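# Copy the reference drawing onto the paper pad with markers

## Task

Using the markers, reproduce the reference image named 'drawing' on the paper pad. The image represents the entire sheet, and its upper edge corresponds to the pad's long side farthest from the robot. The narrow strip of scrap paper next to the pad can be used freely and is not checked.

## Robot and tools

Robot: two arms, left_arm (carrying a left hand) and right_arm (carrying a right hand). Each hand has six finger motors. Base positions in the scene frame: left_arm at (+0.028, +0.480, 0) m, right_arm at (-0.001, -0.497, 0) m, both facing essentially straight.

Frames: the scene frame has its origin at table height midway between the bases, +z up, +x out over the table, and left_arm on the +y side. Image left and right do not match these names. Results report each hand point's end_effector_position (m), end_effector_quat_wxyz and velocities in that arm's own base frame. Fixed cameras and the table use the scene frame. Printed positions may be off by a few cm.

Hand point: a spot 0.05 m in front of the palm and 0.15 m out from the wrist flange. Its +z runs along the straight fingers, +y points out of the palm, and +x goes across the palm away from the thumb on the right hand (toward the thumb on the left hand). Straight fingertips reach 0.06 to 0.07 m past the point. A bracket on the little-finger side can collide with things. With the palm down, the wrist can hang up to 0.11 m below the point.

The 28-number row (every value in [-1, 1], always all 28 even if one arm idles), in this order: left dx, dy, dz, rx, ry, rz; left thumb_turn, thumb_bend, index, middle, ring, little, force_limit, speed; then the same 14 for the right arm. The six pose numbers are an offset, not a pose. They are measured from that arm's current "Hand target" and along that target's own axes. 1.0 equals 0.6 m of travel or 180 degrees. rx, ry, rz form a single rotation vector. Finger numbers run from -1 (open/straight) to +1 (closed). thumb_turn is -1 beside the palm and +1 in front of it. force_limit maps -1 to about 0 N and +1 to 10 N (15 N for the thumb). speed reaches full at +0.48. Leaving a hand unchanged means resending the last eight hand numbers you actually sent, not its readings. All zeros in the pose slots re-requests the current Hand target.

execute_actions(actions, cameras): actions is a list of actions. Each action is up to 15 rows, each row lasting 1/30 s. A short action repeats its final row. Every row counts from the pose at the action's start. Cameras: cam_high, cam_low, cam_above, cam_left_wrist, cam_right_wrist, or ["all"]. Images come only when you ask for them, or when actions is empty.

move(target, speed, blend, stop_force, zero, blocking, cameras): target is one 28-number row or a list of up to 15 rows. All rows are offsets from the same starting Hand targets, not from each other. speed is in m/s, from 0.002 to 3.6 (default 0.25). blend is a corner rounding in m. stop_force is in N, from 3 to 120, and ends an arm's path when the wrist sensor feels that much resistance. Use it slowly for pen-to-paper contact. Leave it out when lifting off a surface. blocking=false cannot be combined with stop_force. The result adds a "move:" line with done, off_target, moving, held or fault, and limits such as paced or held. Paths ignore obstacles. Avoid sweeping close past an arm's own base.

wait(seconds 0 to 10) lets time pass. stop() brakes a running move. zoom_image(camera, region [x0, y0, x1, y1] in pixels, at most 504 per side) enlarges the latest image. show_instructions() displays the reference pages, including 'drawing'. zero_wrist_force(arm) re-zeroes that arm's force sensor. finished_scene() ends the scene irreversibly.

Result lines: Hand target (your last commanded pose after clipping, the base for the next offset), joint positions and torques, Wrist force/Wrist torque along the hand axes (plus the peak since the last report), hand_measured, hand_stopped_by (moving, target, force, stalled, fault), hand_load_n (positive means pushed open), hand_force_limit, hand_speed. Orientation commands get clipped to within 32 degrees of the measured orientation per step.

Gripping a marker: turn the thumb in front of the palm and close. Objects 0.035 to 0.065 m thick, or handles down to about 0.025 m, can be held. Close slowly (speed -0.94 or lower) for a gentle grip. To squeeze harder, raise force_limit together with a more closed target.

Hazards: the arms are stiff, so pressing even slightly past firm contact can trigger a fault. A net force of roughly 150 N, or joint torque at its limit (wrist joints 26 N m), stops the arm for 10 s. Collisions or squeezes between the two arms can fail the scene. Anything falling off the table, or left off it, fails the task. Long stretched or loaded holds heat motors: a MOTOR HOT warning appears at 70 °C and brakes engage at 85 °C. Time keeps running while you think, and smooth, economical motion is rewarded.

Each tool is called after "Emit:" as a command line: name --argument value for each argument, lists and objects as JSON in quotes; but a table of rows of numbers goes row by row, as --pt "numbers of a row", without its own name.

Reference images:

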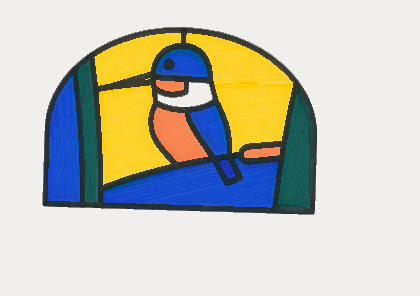

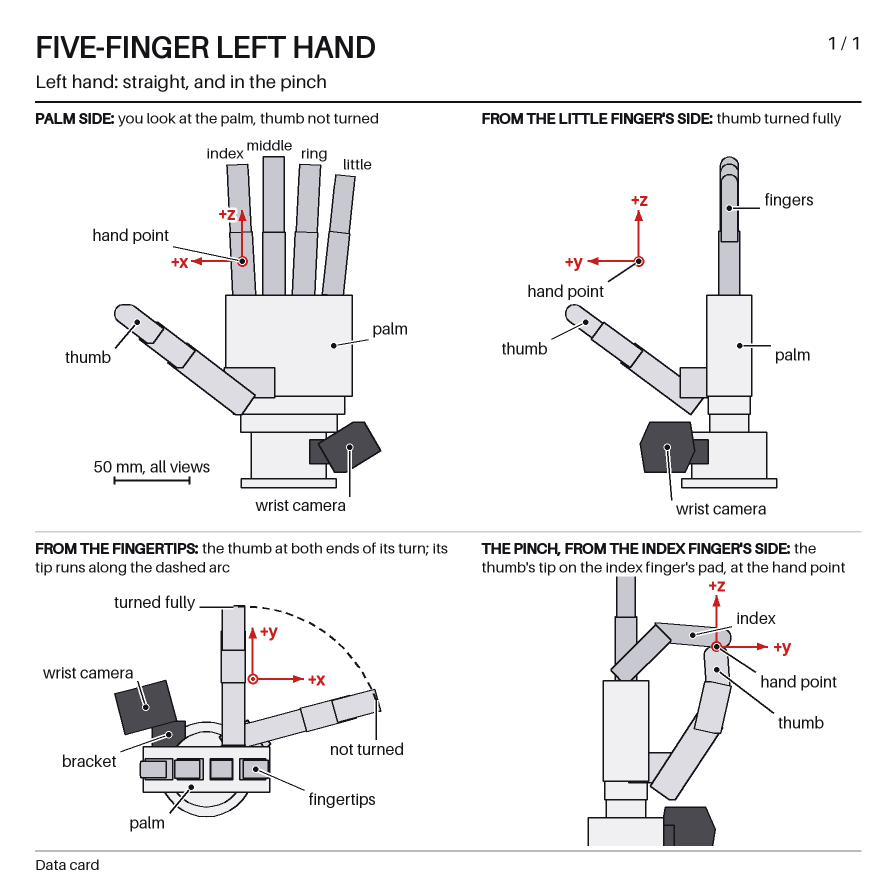

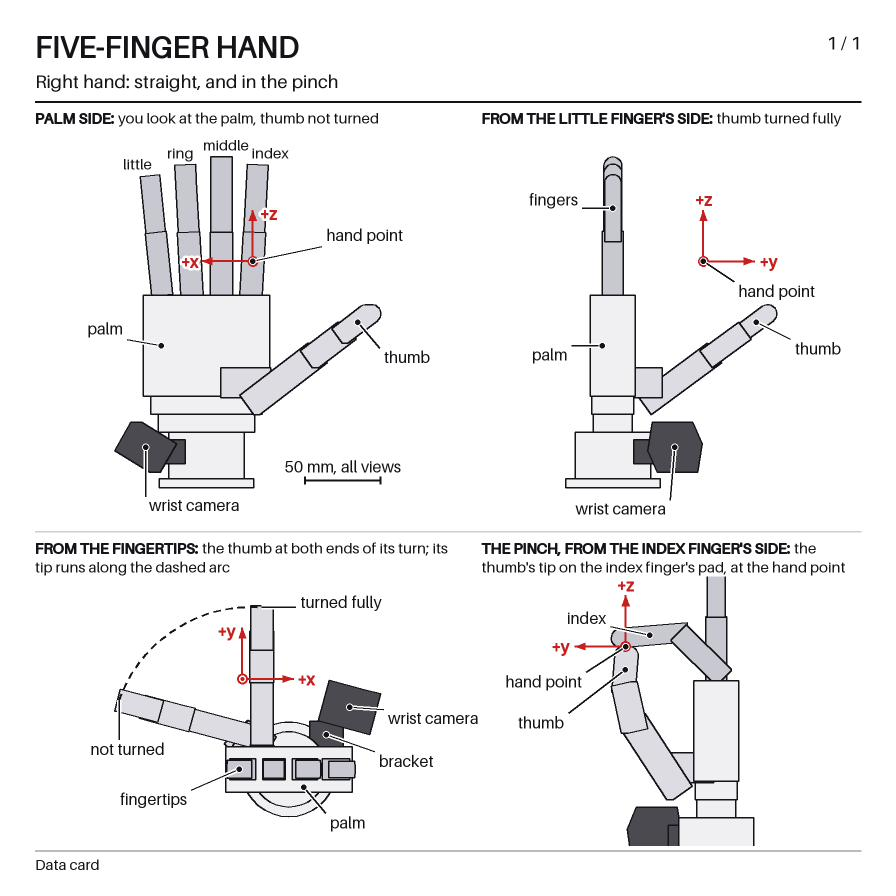

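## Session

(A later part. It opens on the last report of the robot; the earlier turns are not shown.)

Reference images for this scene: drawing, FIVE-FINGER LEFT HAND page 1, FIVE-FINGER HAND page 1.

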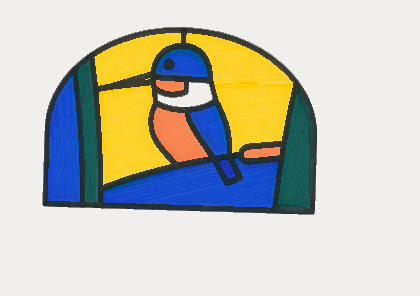

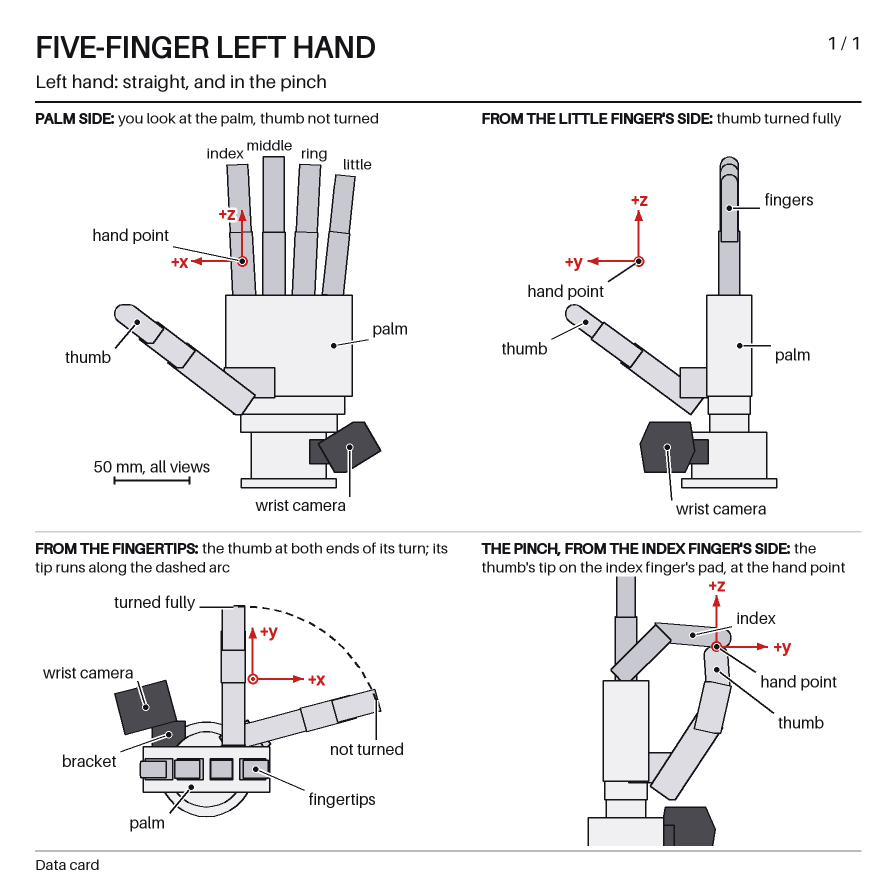

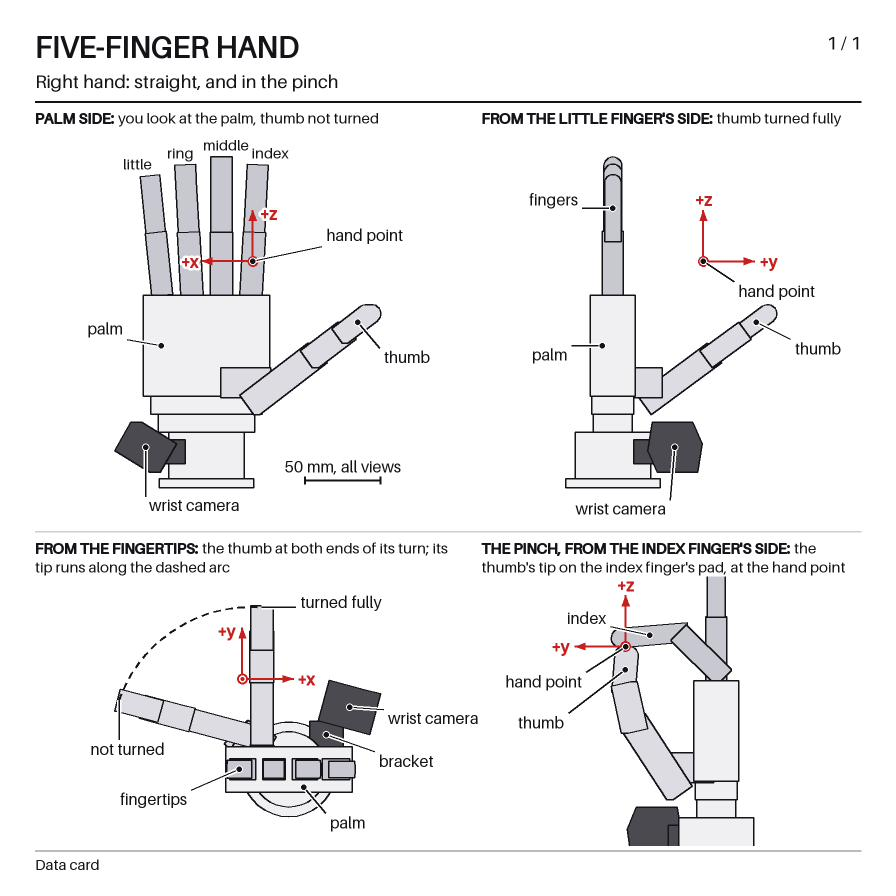

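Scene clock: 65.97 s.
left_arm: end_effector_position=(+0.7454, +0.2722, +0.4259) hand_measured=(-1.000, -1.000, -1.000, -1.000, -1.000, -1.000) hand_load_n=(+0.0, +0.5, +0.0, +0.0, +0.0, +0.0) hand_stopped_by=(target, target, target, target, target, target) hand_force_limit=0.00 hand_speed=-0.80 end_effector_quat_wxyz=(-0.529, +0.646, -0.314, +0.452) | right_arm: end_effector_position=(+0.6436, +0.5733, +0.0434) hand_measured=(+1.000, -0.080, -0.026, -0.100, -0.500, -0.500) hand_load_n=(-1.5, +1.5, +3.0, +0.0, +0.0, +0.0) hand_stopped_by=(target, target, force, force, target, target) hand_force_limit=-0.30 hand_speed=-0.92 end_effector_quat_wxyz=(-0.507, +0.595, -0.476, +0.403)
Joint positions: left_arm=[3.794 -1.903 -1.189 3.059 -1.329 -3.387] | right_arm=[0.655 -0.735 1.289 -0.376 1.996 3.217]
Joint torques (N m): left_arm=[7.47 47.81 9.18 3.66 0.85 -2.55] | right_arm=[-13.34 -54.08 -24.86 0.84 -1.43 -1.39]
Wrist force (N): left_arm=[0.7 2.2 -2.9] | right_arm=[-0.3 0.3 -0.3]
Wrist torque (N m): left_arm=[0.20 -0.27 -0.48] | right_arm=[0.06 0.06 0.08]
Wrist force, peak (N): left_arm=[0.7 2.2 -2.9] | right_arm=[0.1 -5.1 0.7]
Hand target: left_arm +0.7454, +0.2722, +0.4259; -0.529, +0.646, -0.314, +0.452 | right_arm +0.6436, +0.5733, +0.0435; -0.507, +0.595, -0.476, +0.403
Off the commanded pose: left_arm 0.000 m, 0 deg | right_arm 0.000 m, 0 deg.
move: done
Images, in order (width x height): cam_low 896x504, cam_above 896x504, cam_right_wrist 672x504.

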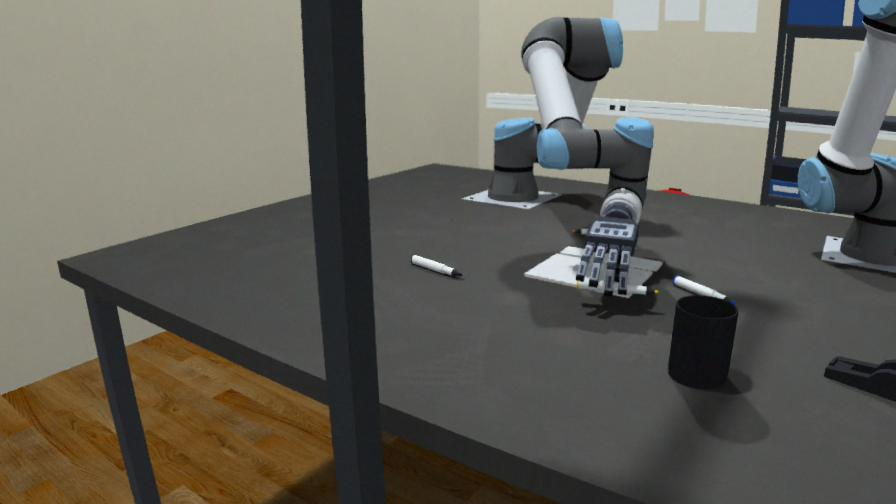

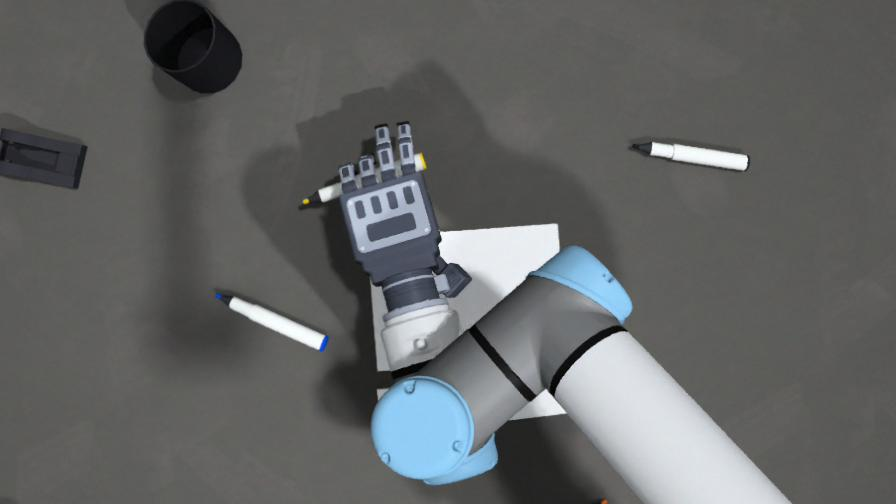

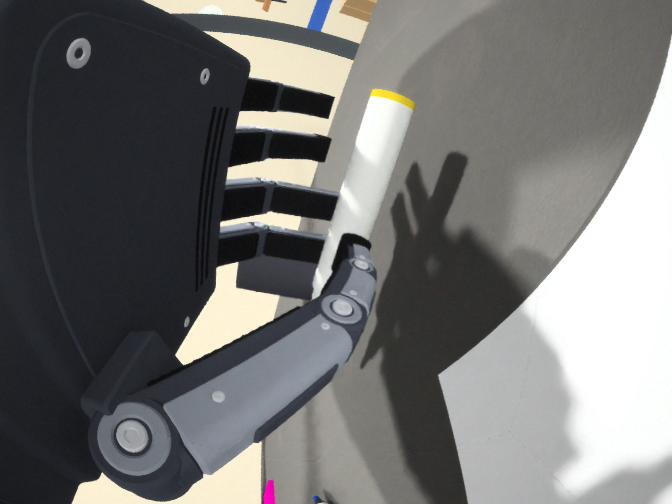

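Emit:
move --pt "0 0 0 0 0 0 -1 -1 -1 -1 -1 -1 0.0 -0.8 0 0 0 0 0 0 1 -0.08 0.3 0.35 -0.5 -0.5 -0.6 -0.94" --speed 0.05

Emit:
move --pt "0 0 0 0 0 0 -1 -1 -1 -1 -1 -1 0.0 -0.8 0 0 0 0 0 0 1 -0.08 0.36 0.35 -0.5 -0.5 0.3 -0.94" --speed 0.05 --cameras '["cam_low", "cam_above", "cam_right_wrist"]'

Emit:
zoom_image --camera "cam_low" --region '[540, 220, 700, 340]'

Emit:
zoom_image --camera "cam_above" --region '[260, 100, 460, 220]'

Scene clock: 70.53 s.
left_arm: end_effector_position=(+0.7454, +0.2722, +0.4259) hand_measured=(-1.000, -1.000, -1.000, -1.000, -1.000, -1.000) hand_load_n=(+0.0, +0.0, +0.0, +0.0, +0.0, +0.0) hand_stopped_by=(target, target, target, target, target, target) hand_force_limit=0.00 hand_speed=-0.80 end_effector_quat_wxyz=(-0.529, +0.646, -0.314, +0.452) | right_arm: end_effector_position=(+0.6436, +0.5733, +0.0435) hand_measured=(+1.000, -0.080, -0.026, -0.034, -0.500, -0.500) hand_load_n=(-0.5, +3.0, +4.0, +2.5, +0.0, +0.0) hand_stopped_by=(target, target, force, force, target, target) hand_force_limit=-0.60 hand_speed=-0.94 end_effector_quat_wxyz=(-0.507, +0.595, -0.476, +0.403)
Joint positions: left_arm=[3.794 -1.903 -1.189 3.059 -1.329 -3.387] | right_arm=[0.655 -0.735 1.289 -0.376 1.996 3.217]
Joint torques (N m): left_arm=[5.81 47.03 7.52 3.58 0.85 -2.61] | right_arm=[-14.09 -54.02 -24.81 0.72 -1.05 1]
Wrist force (N): left_arm=[0.4 2.2 -2.6] | right_arm=[-0.3 0.3 -0.3]
Wrist torque (N m): left_arm=[0.17 -0.23 -0.50] | right_arm=[0.06 0.07 0.08]
Wrist force, peak (N): left_arm=[0.1 2.4 -2.8] | right_arm=[-0.7 0.7 -0.3]
Hand target: left_arm +0.7454, +0.2722, +0.4259; -0.529, +0.646, -0.314, +0.452 | right_arm +0.6436, +0.5733, +0.0435; -0.507, +0.595, -0.476, +0.403
Off the commanded pose: left_arm 0.000 m, 0 deg | right_arm 0.000 m, 0 deg.
move: done

Scene clock: 71.03 s.
left_arm: end_effector_position=(+0.7454, +0.2722, +0.4259) hand_measured=(-1.000, -1.000, -1.000, -1.000, -1.000, -1.000) hand_load_n=(+0.0, +0.0, +0.0, +0.0, +0.0, +0.0) hand_stopped_by=(target, target, target, target, target, target) hand_force_limit=0.00 hand_speed=-0.80 end_effector_quat_wxyz=(-0.529, +0.646, -0.314, +0.452) | right_arm: end_effector_position=(+0.6436, +0.5733, +0.0435) hand_measured=(+1.000, -0.082, -0.012, -0.034, -0.500, -0.500) hand_load_n=(-2.0, +4.5, +7.5, +2.5, +0.0, +0.0) hand_stopped_by=(target, target, force, force, target, target) hand_force_limit=0.30 hand_speed=-0.94 end_effector_quat_wxyz=(-0.507, +0.595, -0.476, +0.403)
Joint positions: left_arm=[3.794 -1.903 -1.189 3.059 -1.329 -3.387] | right_arm=[0.655 -0.735 1.289 -0.376 1.996 3.217]
Joint torques (N m): left_arm=[7.11 48.35 10.78 3.76 0.96 -2.54] | right_arm=[-12.8 -53.96 -24.52 0.66 -0.98 1.07]
Wrist force (N): left_arm=[0.5 2.2 -2.7] | right_arm=[-0.2 0.4 -0.6]
Wrist torque (N m): left_arm=[0.17 -0.23 -0.50] | right_arm=[0.09 0.05 0.09]
Wrist force, peak (N): left_arm=[0.5 2.4 -2.9] | right_arm=[-0.2 0.4 -0.6]
Hand target: left_arm +0.7454, +0.2722, +0.4259; -0.529, +0.646, -0.314, +0.452 | right_arm +0.6436, +0.5733, +0.0435; -0.507, +0.595, -0.476, +0.403
Off the commanded pose: left_arm 0.000 m, 0 deg | right_arm 0.000 m, 0 deg.
move: done
Images, in order (width x height): cam_low 896x504, cam_above 896x504, cam_right_wrist 672x504.

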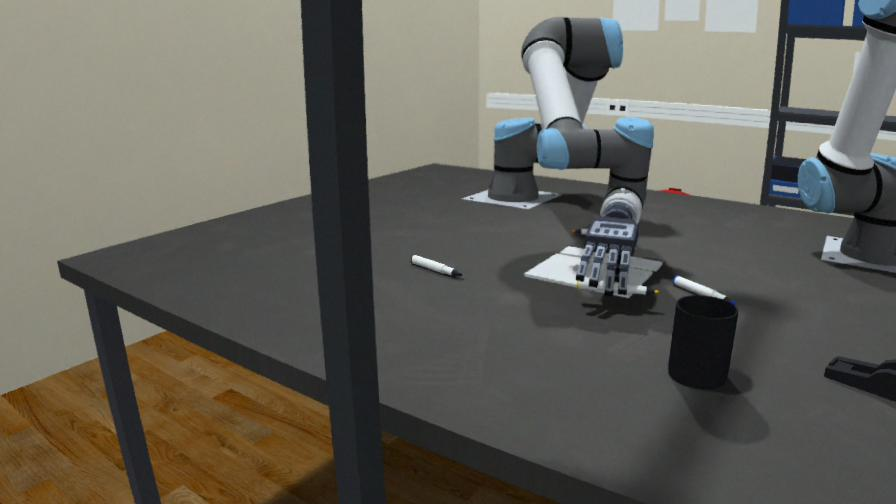

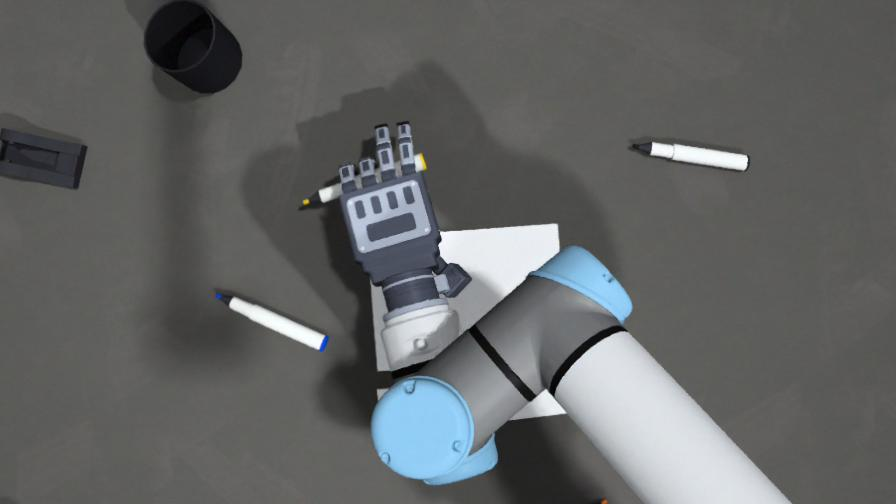

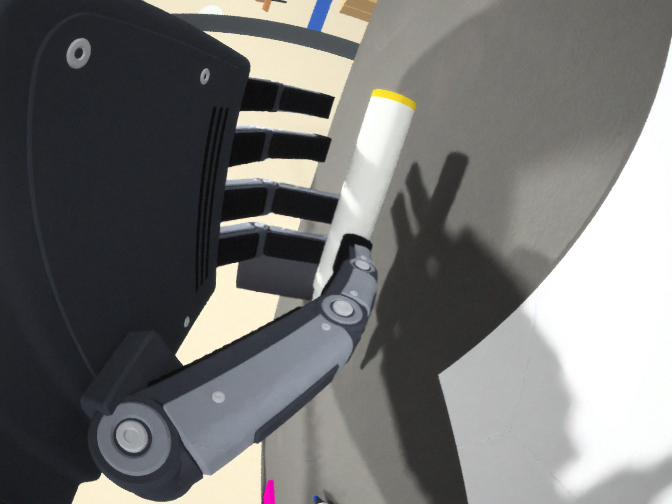

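Scaled by 3.150 from the camera's 896x504 image, which has a finer 1280x720 frame.

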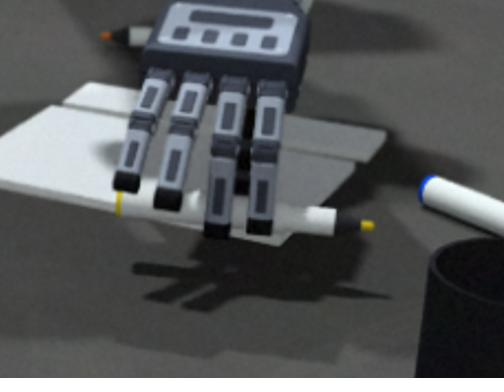

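Scaled by 2.520 from the camera's 896x504 image, which has a finer 1280x720 frame.

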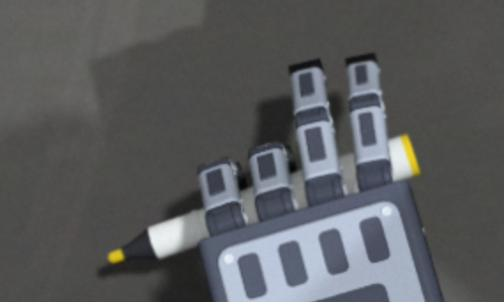

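Emit:
move --target '[0,0,0,0,0,0,-1,-1,-1,-1,-1,-1,0.0,-0.8,0.1108,-0.2017,-0.3938,0.0015,0.0793,-0.4948,1,-0.08,0.36,0.35,-0.5,-0.5,0.3,-0.94]' --speed 0.2 --cameras '["all"]'

Scene clock: 77.13 s.
left_arm: end_effector_position=(+0.7454, +0.2722, +0.4259) hand_measured=(-1.000, -1.000, -1.000, -1.000, -1.000, -1.000) hand_load_n=(+0.0, +0.0, +0.0, +0.0, +0.0, +0.0) hand_stopped_by=(target, target, target, target, target, target) hand_force_limit=0.00 hand_speed=-0.80 end_effector_quat_wxyz=(-0.529, +0.646, -0.314, +0.452) | right_arm: end_effector_position=(+0.4501, +0.4608, +0.2009) hand_measured=(+1.000, -0.082, -0.012, -0.034, -0.500, -0.500) hand_load_n=(-1.5, +4.5, +7.5, +2.5, +0.0, +0.5) hand_stopped_by=(target, target, force, force, target, target) hand_force_limit=0.30 hand_speed=-0.94 end_effector_quat_wxyz=(-0.023, +0.707, +0.025, +0.707)
Joint positions: left_arm=[3.794 -1.903 -1.189 3.059 -1.329 -3.387] | right_arm=[0.95 -1.1 1.665 -0.566 2.453 1.569]
Joint torques (N m): left_arm=[6.42 47.61 7.92 3.86 1 -2.3] | right_arm=[9.2 -42.62 -8.53 -2.94 1.56 -2.33]
Wrist force (N): left_arm=[0.5 2.2 -2.5] | right_arm=[0.1 -1.5 -0.5]
Wrist torque (N m): left_arm=[0.17 -0.24 -0.50] | right_arm=[-0.16 -0.01 0.13]
Wrist force, peak (N): left_arm=[0.5 2.3 -2.9] | right_arm=[-0.1 -1.6 -1.2]
Hand target: left_arm +0.7454, +0.2722, +0.4259; -0.529, +0.646, -0.314, +0.452 | right_arm +0.4501, +0.4607, +0.2009; -0.023, +0.707, +0.025, +0.707
Off the commanded pose: left_arm 0.000 m, 0 deg | right_arm 0.000 m, 0 deg.
move: done

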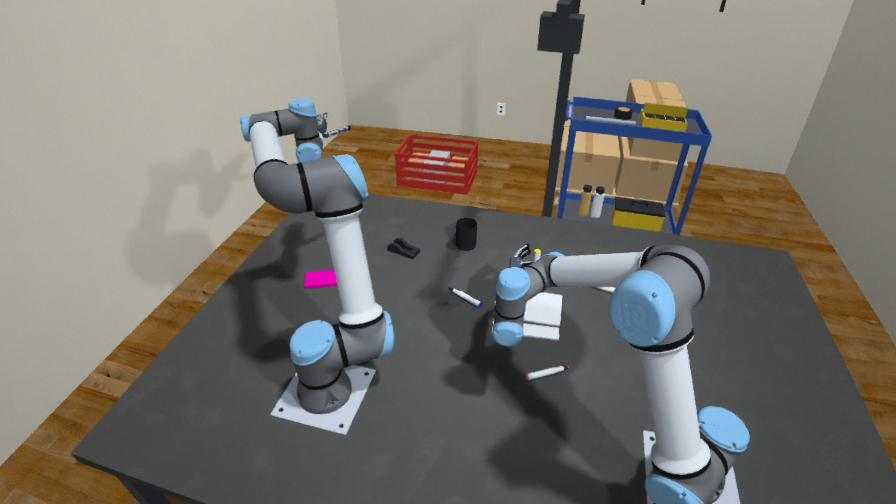

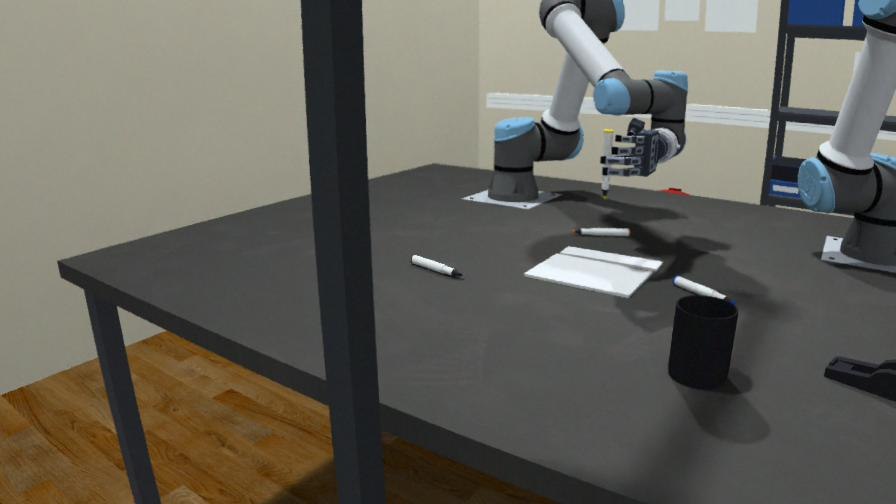

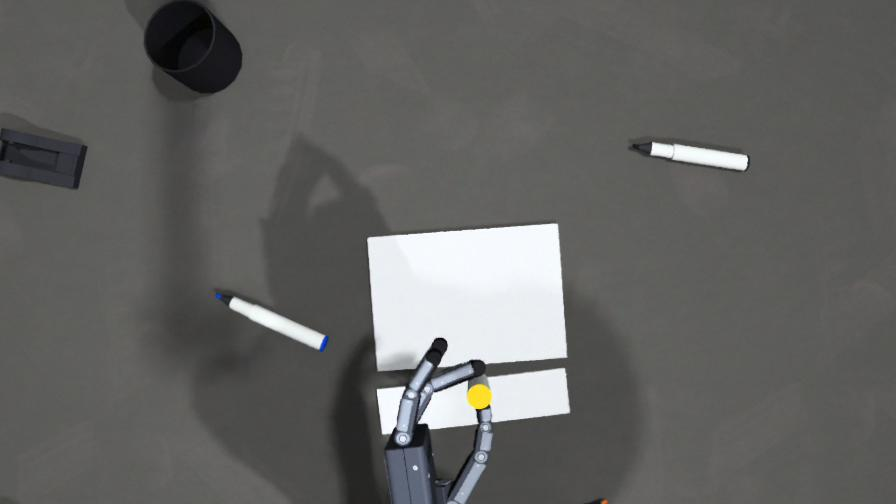

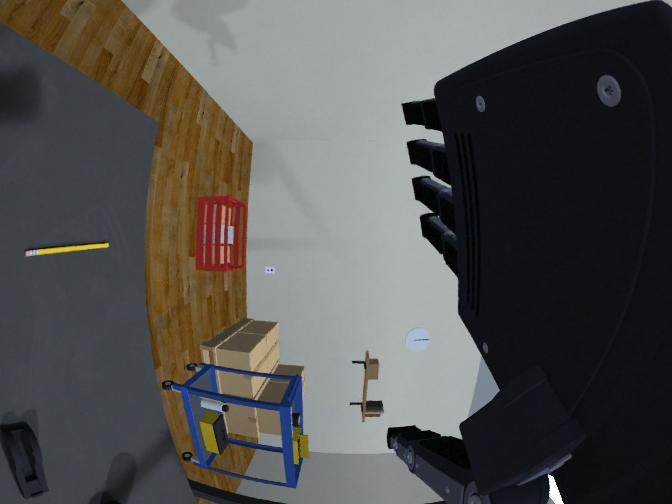

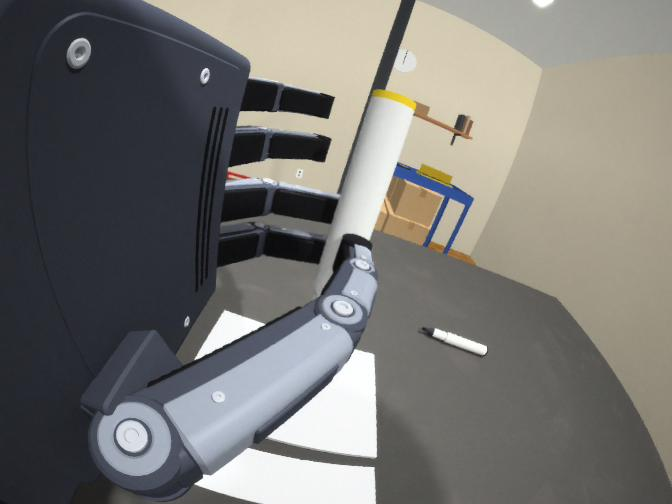

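Emit:
move --target '[0,0,0,0,0,0,-1,-1,-1,-1,-1,-1,0.0,-0.8,-0.1667,0.0107,-0.0642,0,0,0,1,-0.08,0.36,0.35,-0.5,-0.5,0.3,-0.94]' --speed 0.15 --cameras '["cam_above", "cam_low", "cam_right_wrist"]'

Emit:
zoom_image --camera "cam_above" --region '[360, 340, 580, 460]'

Emit:
zoom_image --camera "cam_low" --region '[500, 100, 740, 300]'

Scene clock: 79.10 s.
left_arm: end_effector_position=(+0.7454, +0.2722, +0.4259) hand_measured=(-1.000, -1.000, -1.000, -1.000, -1.000, -1.000) hand_load_n=(-0.5, +0.5, +0.0, +0.0, +0.0, +0.0) hand_stopped_by=(target, target, target, target, target, target) hand_force_limit=0.00 hand_speed=-0.80 end_effector_quat_wxyz=(-0.529, +0.646, -0.314, +0.452) | right_arm: end_effector_position=(+0.4121, +0.4515, +0.1009) hand_measured=(+1.000, -0.082, -0.012, -0.034, -0.500, -0.500) hand_load_n=(-2.0, +4.5, +8.0, +2.5, +0.0, +0.0) hand_stopped_by=(target, target, force, force, target, target) hand_force_limit=0.30 hand_speed=-0.94 end_effector_quat_wxyz=(-0.023, +0.707, +0.025, +0.707)
Joint positions: left_arm=[3.794 -1.903 -1.189 3.059 -1.329 -3.387] | right_arm=[1.001 -0.988 1.806 -0.818 2.504 1.568]
Joint torques (N m): left_arm=[5.44 47.65 9.63 3.87 0.86 -2.43] | right_arm=[8.68 -27.21 -4.86 -2.75 1.64 -2.39]
Wrist force (N): left_arm=[0.4 1.9 -2.4] | right_arm=[0.1 -1.6 -0.9]
Wrist torque (N m): left_arm=[0.12 -0.22 -0.49] | right_arm=[-0.17 0.00 0.14]
Wrist force, peak (N): left_arm=[0.6 2.4 -2.8] | right_arm=[-1.0 -1.6 -1.4]
Hand target: left_arm +0.7454, +0.2722, +0.4259; -0.529, +0.646, -0.314, +0.452 | right_arm +0.4121, +0.4515, +0.1009; -0.023, +0.707, +0.025, +0.707
Off the commanded pose: left_arm 0.000 m, 0 deg | right_arm 0.000 m, 0 deg.
move: done
Images, in order (width x height): cam_low 896x504, cam_above 896x504, cam_right_wrist 672x504.

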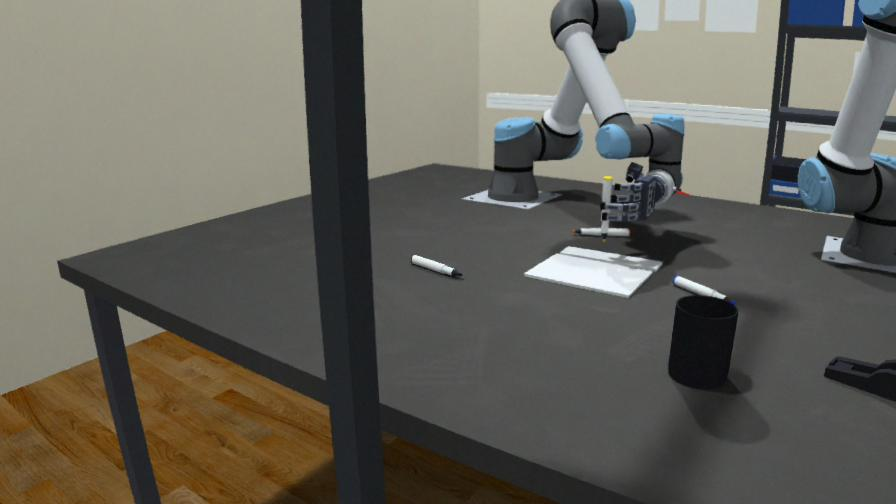

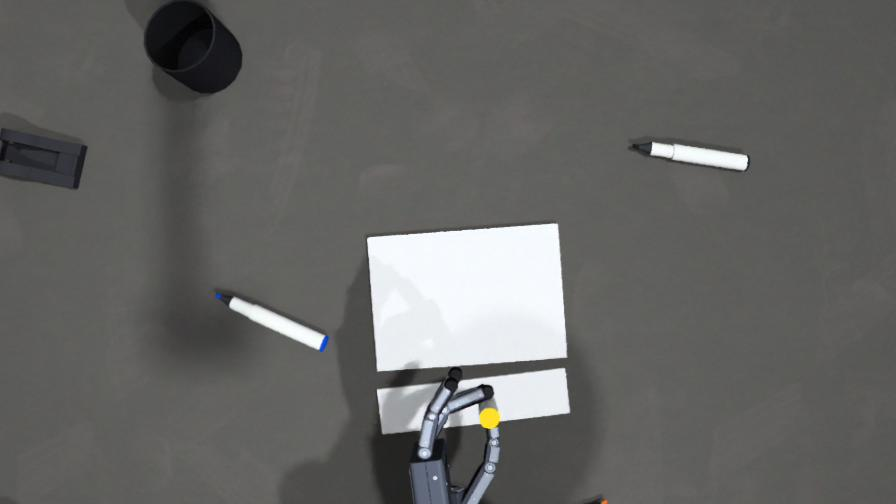

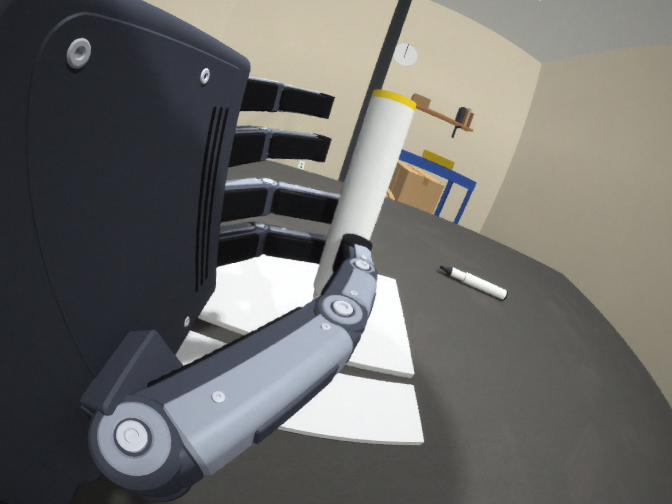

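Scaled by 2.291 from the camera's 896x504 image, which has a finer 1280x720 frame.

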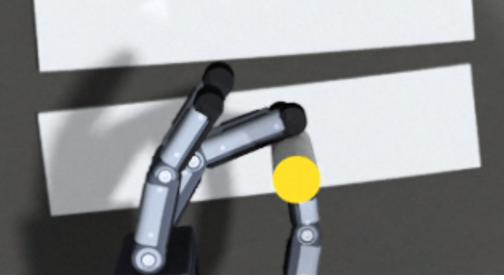

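Scaled by 2.100 from the camera's 896x504 image, which has a finer 1280x720 frame.

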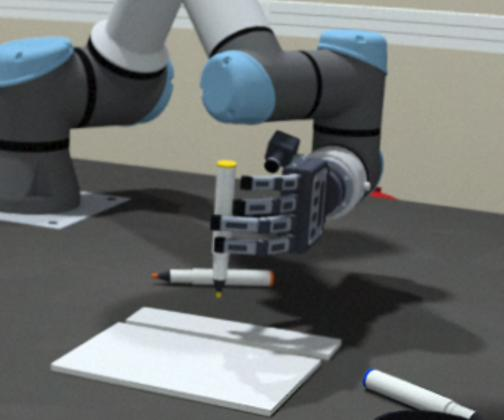

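Emit:
move --target '[0,0,0,0,0,0,-1,-1,-1,-1,-1,-1,0.0,-0.8,-0.0533,0,0,0,0,0,1,-0.08,0.36,0.35,-0.5,-0.5,0.3,-0.94]' --speed 0.06 --stop_force 3 --cameras '["cam_above", "cam_low"]'

Emit:
zoom_image --camera "cam_low" --region '[540, 180, 700, 300]'

Scene clock: 80.93 s.
left_arm: end_effector_position=(+0.7454, +0.2722, +0.4259) hand_measured=(-1.000, -1.000, -1.000, -1.000, -1.000, -1.000) hand_load_n=(+0.0, +0.0, +0.0, -0.5, +0.0, +0.0) hand_stopped_by=(target, target, target, target, target, target) hand_force_limit=0.00 hand_speed=-0.80 end_effector_quat_wxyz=(-0.529, +0.646, -0.314, +0.452) | right_arm: end_effector_position=(+0.4121, +0.4515, +0.0689) hand_measured=(+1.000, -0.082, -0.012, -0.034, -0.500, -0.500) hand_load_n=(-2.0, +4.5, +7.5, +2.5, +0.0, +0.0) hand_stopped_by=(target, target, force, force, target, target) hand_force_limit=0.30 hand_speed=-0.94 end_effector_quat_wxyz=(-0.023, +0.707, +0.025, +0.707)
Joint positions: left_arm=[3.794 -1.903 -1.189 3.059 -1.329 -3.387] | right_arm=[1.001 -0.93 1.817 -0.887 2.504 1.568]
Joint torques (N m): left_arm=[8.56 48.11 9.63 3.57 0.95 -2.44] | right_arm=[-11.59 -27.87 -3.84 -2.92 -1.42 -2.31]
Wrist force (N): left_arm=[0.5 2.2 -2.7] | right_arm=[0.0 -1.3 -0.9]
Wrist torque (N m): left_arm=[0.18 -0.24 -0.49] | right_arm=[-0.11 0.00 0.16]
Wrist force, peak (N): left_arm=[0.7 2.3 -2.8] | right_arm=[0.1 -1.7 -1.0]
Hand target: left_arm +0.7454, +0.2722, +0.4259; -0.529, +0.646, -0.314, +0.452 | right_arm +0.4121, +0.4515, +0.0689; -0.023, +0.707, +0.025, +0.707
Off the commanded pose: left_arm 0.000 m, 0 deg | right_arm 0.000 m, 0 deg.
move: done
Images, in order (width x height): cam_low 896x504, cam_above 896x504.

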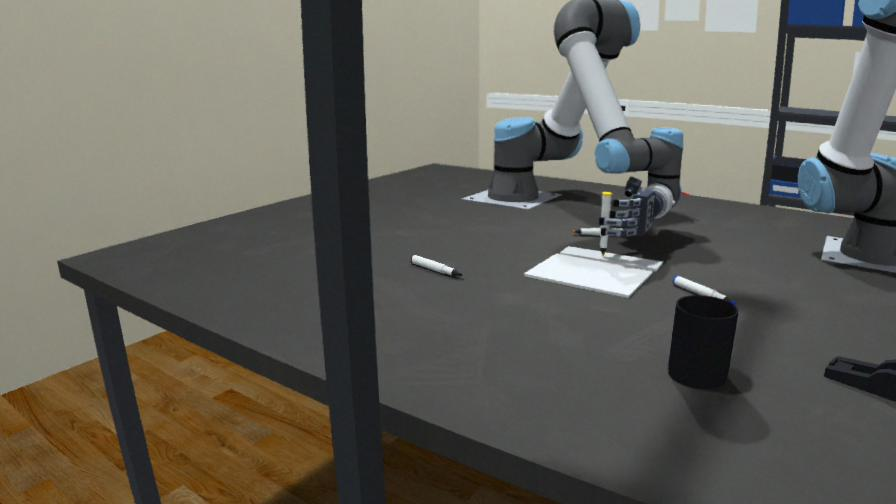

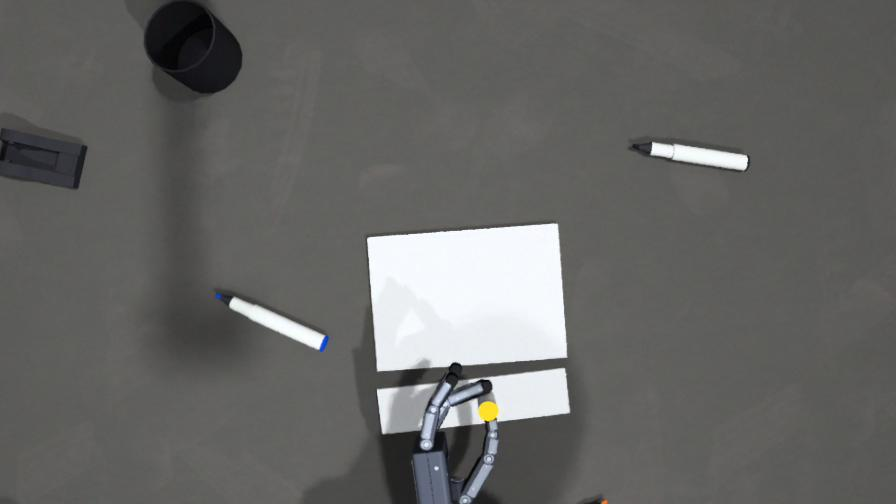

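Scaled by 3.150 from the camera's 896x504 image, which has a finer 1280x720 frame.

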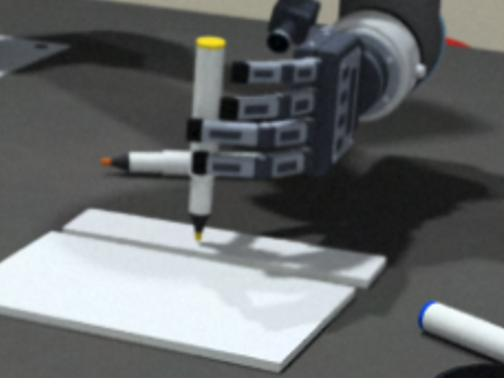

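Emit:
move --target '[0,0,0,0,0,0,-1,-1,-1,-1,-1,-1,0.0,-0.8,-0.0333,0,0,0,0,0,1,-0.08,0.36,0.35,-0.5,-0.5,0.3,-0.94]' --speed 0.004 --stop_force 3 --cameras '["cam_above", "cam_low"]'

Emit:
zoom_image --camera "cam_low" --region '[540, 180, 700, 300]'

Scene clock: 82.67 s.
left_arm: end_effector_position=(+0.7454, +0.2722, +0.4259) hand_measured=(-1.000, -1.000, -1.000, -1.000, -1.000, -1.000) hand_load_n=(+0.0, +0.0, +0.0, +0.0, -0.5, -0.5) hand_stopped_by=(target, target, target, target, target, target) hand_force_limit=0.00 hand_speed=-0.80 end_effector_quat_wxyz=(-0.529, +0.646, -0.314, +0.452) | right_arm: end_effector_position=(+0.4121, +0.4515, +0.0668) hand_measured=(+1.000, -0.082, -0.012, -0.034, -0.500, -0.500) hand_load_n=(-2.5, +4.0, +8.0, +3.0, +0.0, +0.0) hand_stopped_by=(target, target, force, force, target, target) hand_force_limit=0.30 hand_speed=-0.94 end_effector_quat_wxyz=(-0.023, +0.707, +0.025, +0.707)
Joint positions: left_arm=[3.794 -1.903 -1.189 3.059 -1.329 -3.387] | right_arm=[1.001 -0.926 1.817 -0.892 2.504 1.568]
Joint torques (N m): left_arm=[5.84 49.33 10.17 3.81 0.78 -2.57] | right_arm=[-11.79 -42.73 -8.59 1.11 -1.35 -1.76]
Wrist force (N): left_arm=[0.6 2.2 -2.6] | right_arm=[3.2 -1.2 -0.2]
Wrist torque (N m): left_arm=[0.17 -0.25 -0.49] | right_arm=[-0.10 -0.01 0.16]
Wrist force, peak (N): left_arm=[0.9 2.3 -2.9] | right_arm=[4.4 -1.5 -0.2]
Hand target: left_arm +0.7454, +0.2722, +0.4259; -0.529, +0.646, -0.314, +0.452 | right_arm +0.4121, +0.4515, +0.0668; -0.023, +0.707, +0.025, +0.707 (not the last commanded pose)
Off the commanded pose: left_arm 0.000 m, 0 deg | right_arm 0.018 m, 0 deg.
move: contact (right_arm)
Images, in order (width x height): cam_low 896x504, cam_above 896x504.

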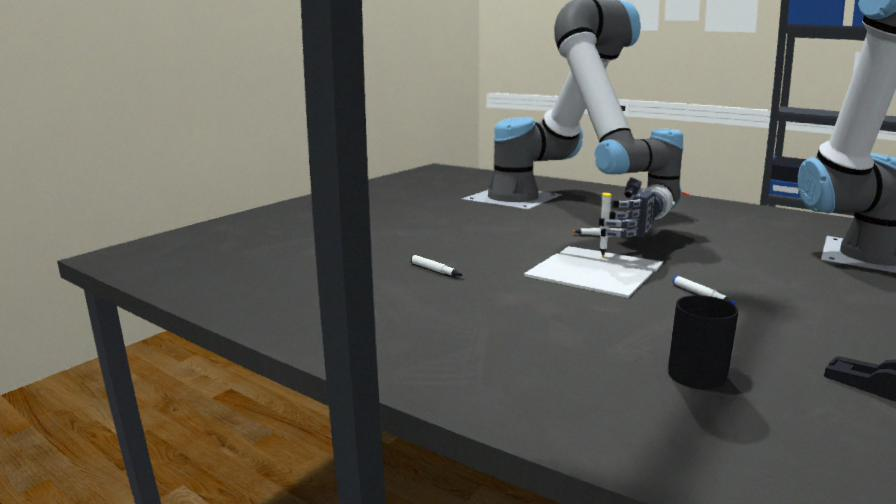

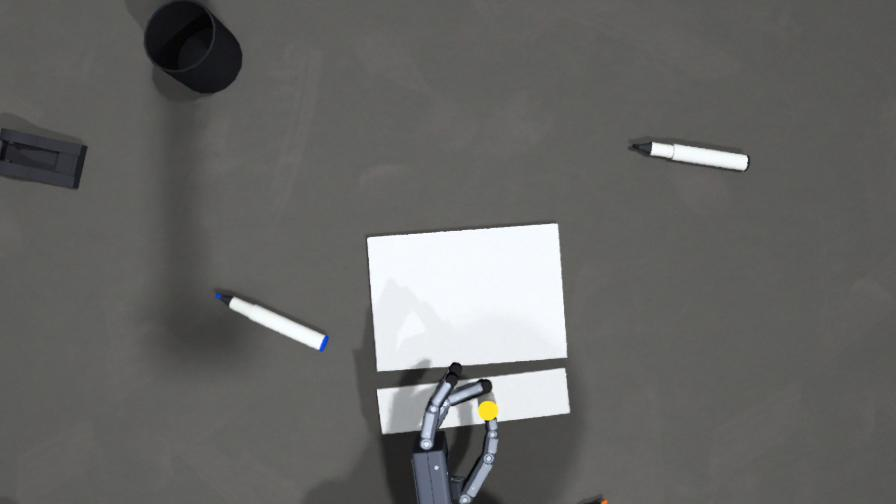

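Scaled by 3.150 from the camera's 896x504 image, which has a finer 1280x720 frame.

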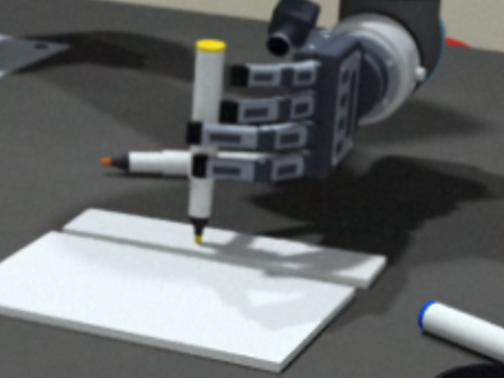

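Emit:
move --target '[0,0,0,0,0,0,-1,-1,-1,-1,-1,-1,0.0,-0.8,0.0007,0,0,0,0,0,1,-0.08,0.36,0.35,-0.5,-0.5,0.3,-0.94]' --speed 0.01

Scene clock: 83.63 s.
left_arm: end_effector_position=(+0.7454, +0.2722, +0.4259) hand_measured=(-1.000, -1.000, -1.000, -1.000, -1.000, -1.000) hand_load_n=(-0.5, +0.0, +0.0, +0.0, +0.0, +0.0) hand_stopped_by=(target, target, target, target, target, target) hand_force_limit=0.00 hand_speed=-0.80 end_effector_quat_wxyz=(-0.529, +0.646, -0.314, +0.452) | right_arm: end_effector_position=(+0.4121, +0.4515, +0.0672) hand_measured=(+1.000, -0.082, -0.012, -0.034, -0.500, -0.500) hand_load_n=(-2.0, +4.5, +7.5, +2.5, +0.0, +0.0) hand_stopped_by=(target, target, force, force, target, target) hand_force_limit=0.30 hand_speed=-0.94 end_effector_quat_wxyz=(-0.023, +0.707, +0.025, +0.707)
Joint positions: left_arm=[3.794 -1.903 -1.189 3.059 -1.329 -3.387] | right_arm=[1.001 -0.927 1.817 -0.891 2.504 1.568]
Joint torques (N m): left_arm=[7.49 48.57 9.5 3.7 1.06 -2.42] | right_arm=[-12.03 -44.1 -19.89 0.84 -1.43 -1.58]
Wrist force (N): left_arm=[0.5 2.1 -2.4] | right_arm=[0.4 -1.2 -0.9]
Wrist torque (N m): left_arm=[0.15 -0.22 -0.49] | right_arm=[-0.10 0.01 0.16]
Wrist force, peak (N): left_arm=[0.3 2.3 -2.9] | right_arm=[3.3 -1.5 -0.5]
Hand target: left_arm +0.7454, +0.2722, +0.4259; -0.529, +0.646, -0.314, +0.452 | right_arm +0.4121, +0.4515, +0.0672; -0.023, +0.707, +0.025, +0.707
Off the commanded pose: left_arm 0.000 m, 0 deg | right_arm 0.000 m, 0 deg.
move: done

Emit:
move --pt "0 0 0 0 0 0 -1 -1 -1 -1 -1 -1 0.0 -0.8 0 0.01667 0 0 0 0 1 -0.08 0.36 0.35 -0.5 -0.5 0.3 -0.94" --pt "0 0 0 0 0 0 -1 -1 -1 -1 -1 -1 0.0 -0.8 0.00083 0.01667 0 0 0 0 1 -0.08 0.36 0.35 -0.5 -0.5 0.3 -0.94" --pt "0 0 0 0 0 0 -1 -1 -1 -1 -1 -1 0.0 -0.8 0.00083 0.03333 0 0 0 0 1 -0.08 0.36 0.35 -0.5 -0.5 0.3 -0.94" --pt "0 0 0 0 0 0 -1 -1 -1 -1 -1 -1 0.0 -0.8 0.00167 0.03333 0 0 0 0 1 -0.08 0.36 0.35 -0.5 -0.5 0.3 -0.94" --pt "0 0 0 0 0 0 -1 -1 -1 -1 -1 -1 0.0 -0.8 0.00167 0.05 0 0 0 0 1 -0.08 0.36 0.35 -0.5 -0.5 0.3 -0.94" --pt "0 0 0 0 0 0 -1 -1 -1 -1 -1 -1 0.0 -0.8 0.0025 0.05 0 0 0 0 1 -0.08 0.36 0.35 -0.5 -0.5 0.3 -0.94" --pt "0 0 0 0 0 0 -1 -1 -1 -1 -1 -1 0.0 -0.8 0.0025 0.06667 0 0 0 0 1 -0.08 0.36 0.35 -0.5 -0.5 0.3 -0.94" --pt "0 0 0 0 0 0 -1 -1 -1 -1 -1 -1 0.0 -0.8 0.0667 0.06667 0 0 0 0 1 -0.08 0.36 0.35 -0.5 -0.5 0.3 -0.94" --speed 0.03 --cameras '["cam_above", "cam_low"]'

Emit:
zoom_image --camera "cam_above" --region '[360, 340, 580, 460]'

Scene clock: 88.30 s.
left_arm: end_effector_position=(+0.7454, +0.2722, +0.4259) hand_measured=(-1.000, -1.000, -1.000, -1.000, -1.000, -1.000) hand_load_n=(+0.0, +0.0, +0.0, +0.0, +0.0, +0.0) hand_stopped_by=(target, target, target, target, target, target) hand_force_limit=0.00 hand_speed=-0.80 end_effector_quat_wxyz=(-0.529, +0.646, -0.314, +0.452) | right_arm: end_effector_position=(+0.4149, +0.4116, +0.1072) hand_measured=(+1.000, -0.082, -0.012, -0.034, -0.500, -0.500) hand_load_n=(-1.5, +4.5, +8.0, +2.5, +0.0, -0.5) hand_stopped_by=(target, target, force, force, target, target) hand_force_limit=0.30 hand_speed=-0.94 end_effector_quat_wxyz=(-0.023, +0.707, +0.025, +0.707)
Joint positions: left_arm=[3.794 -1.903 -1.189 3.059 -1.329 -3.387] | right_arm=[0.95 -1.063 1.919 -0.857 2.453 1.568]
Joint torques (N m): left_arm=[6.25 47.02 9.65 3.61 0.54 -2.44] | right_arm=[6.66 -40.45 -20.71 0.55 1.34 0.89]
Wrist force (N): left_arm=[0.7 2.1 -2.5] | right_arm=[0.2 -1.7 -0.7]
Wrist torque (N m): left_arm=[0.15 -0.26 -0.48] | right_arm=[-0.18 -0.01 0.12]
Wrist force, peak (N): left_arm=[0.6 2.4 -2.9] | right_arm=[-0.1 -1.7 -1.2]
Hand target: left_arm +0.7454, +0.2722, +0.4259; -0.529, +0.646, -0.314, +0.452 | right_arm +0.4148, +0.4116, +0.1073; -0.023, +0.707, +0.025, +0.707
Off the commanded pose: left_arm 0.000 m, 0 deg | right_arm 0.000 m, 0 deg.
move: done
Images, in order (width x height): cam_low 896x504, cam_above 896x504.

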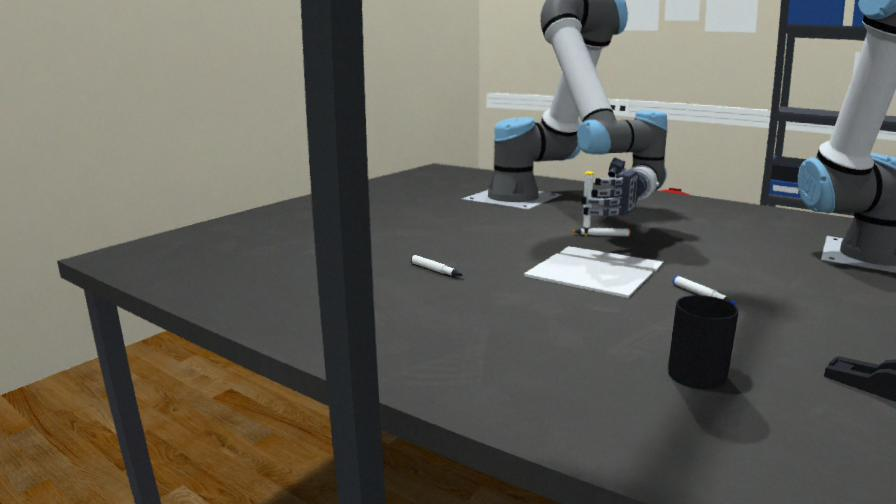

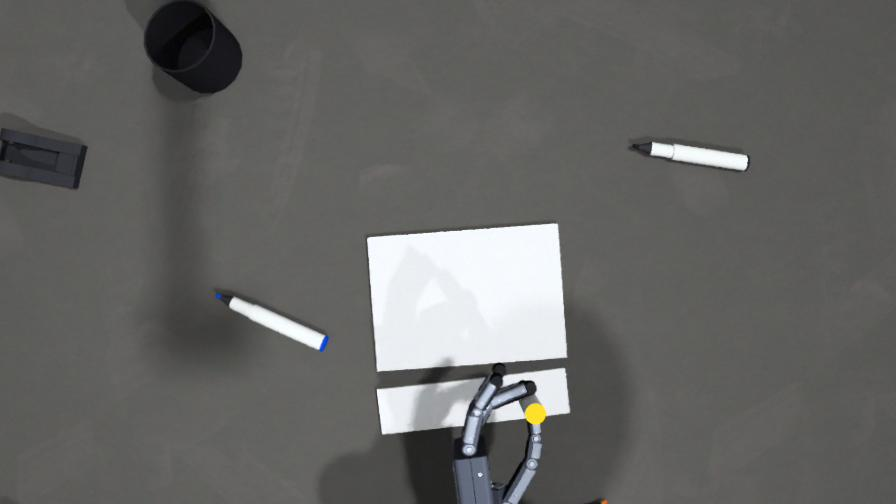

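Scaled by 2.291 from the camera's 896x504 image, which has a finer 1280x720 frame.

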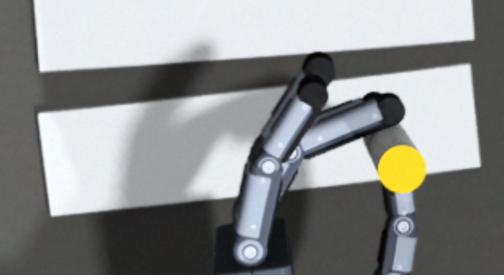

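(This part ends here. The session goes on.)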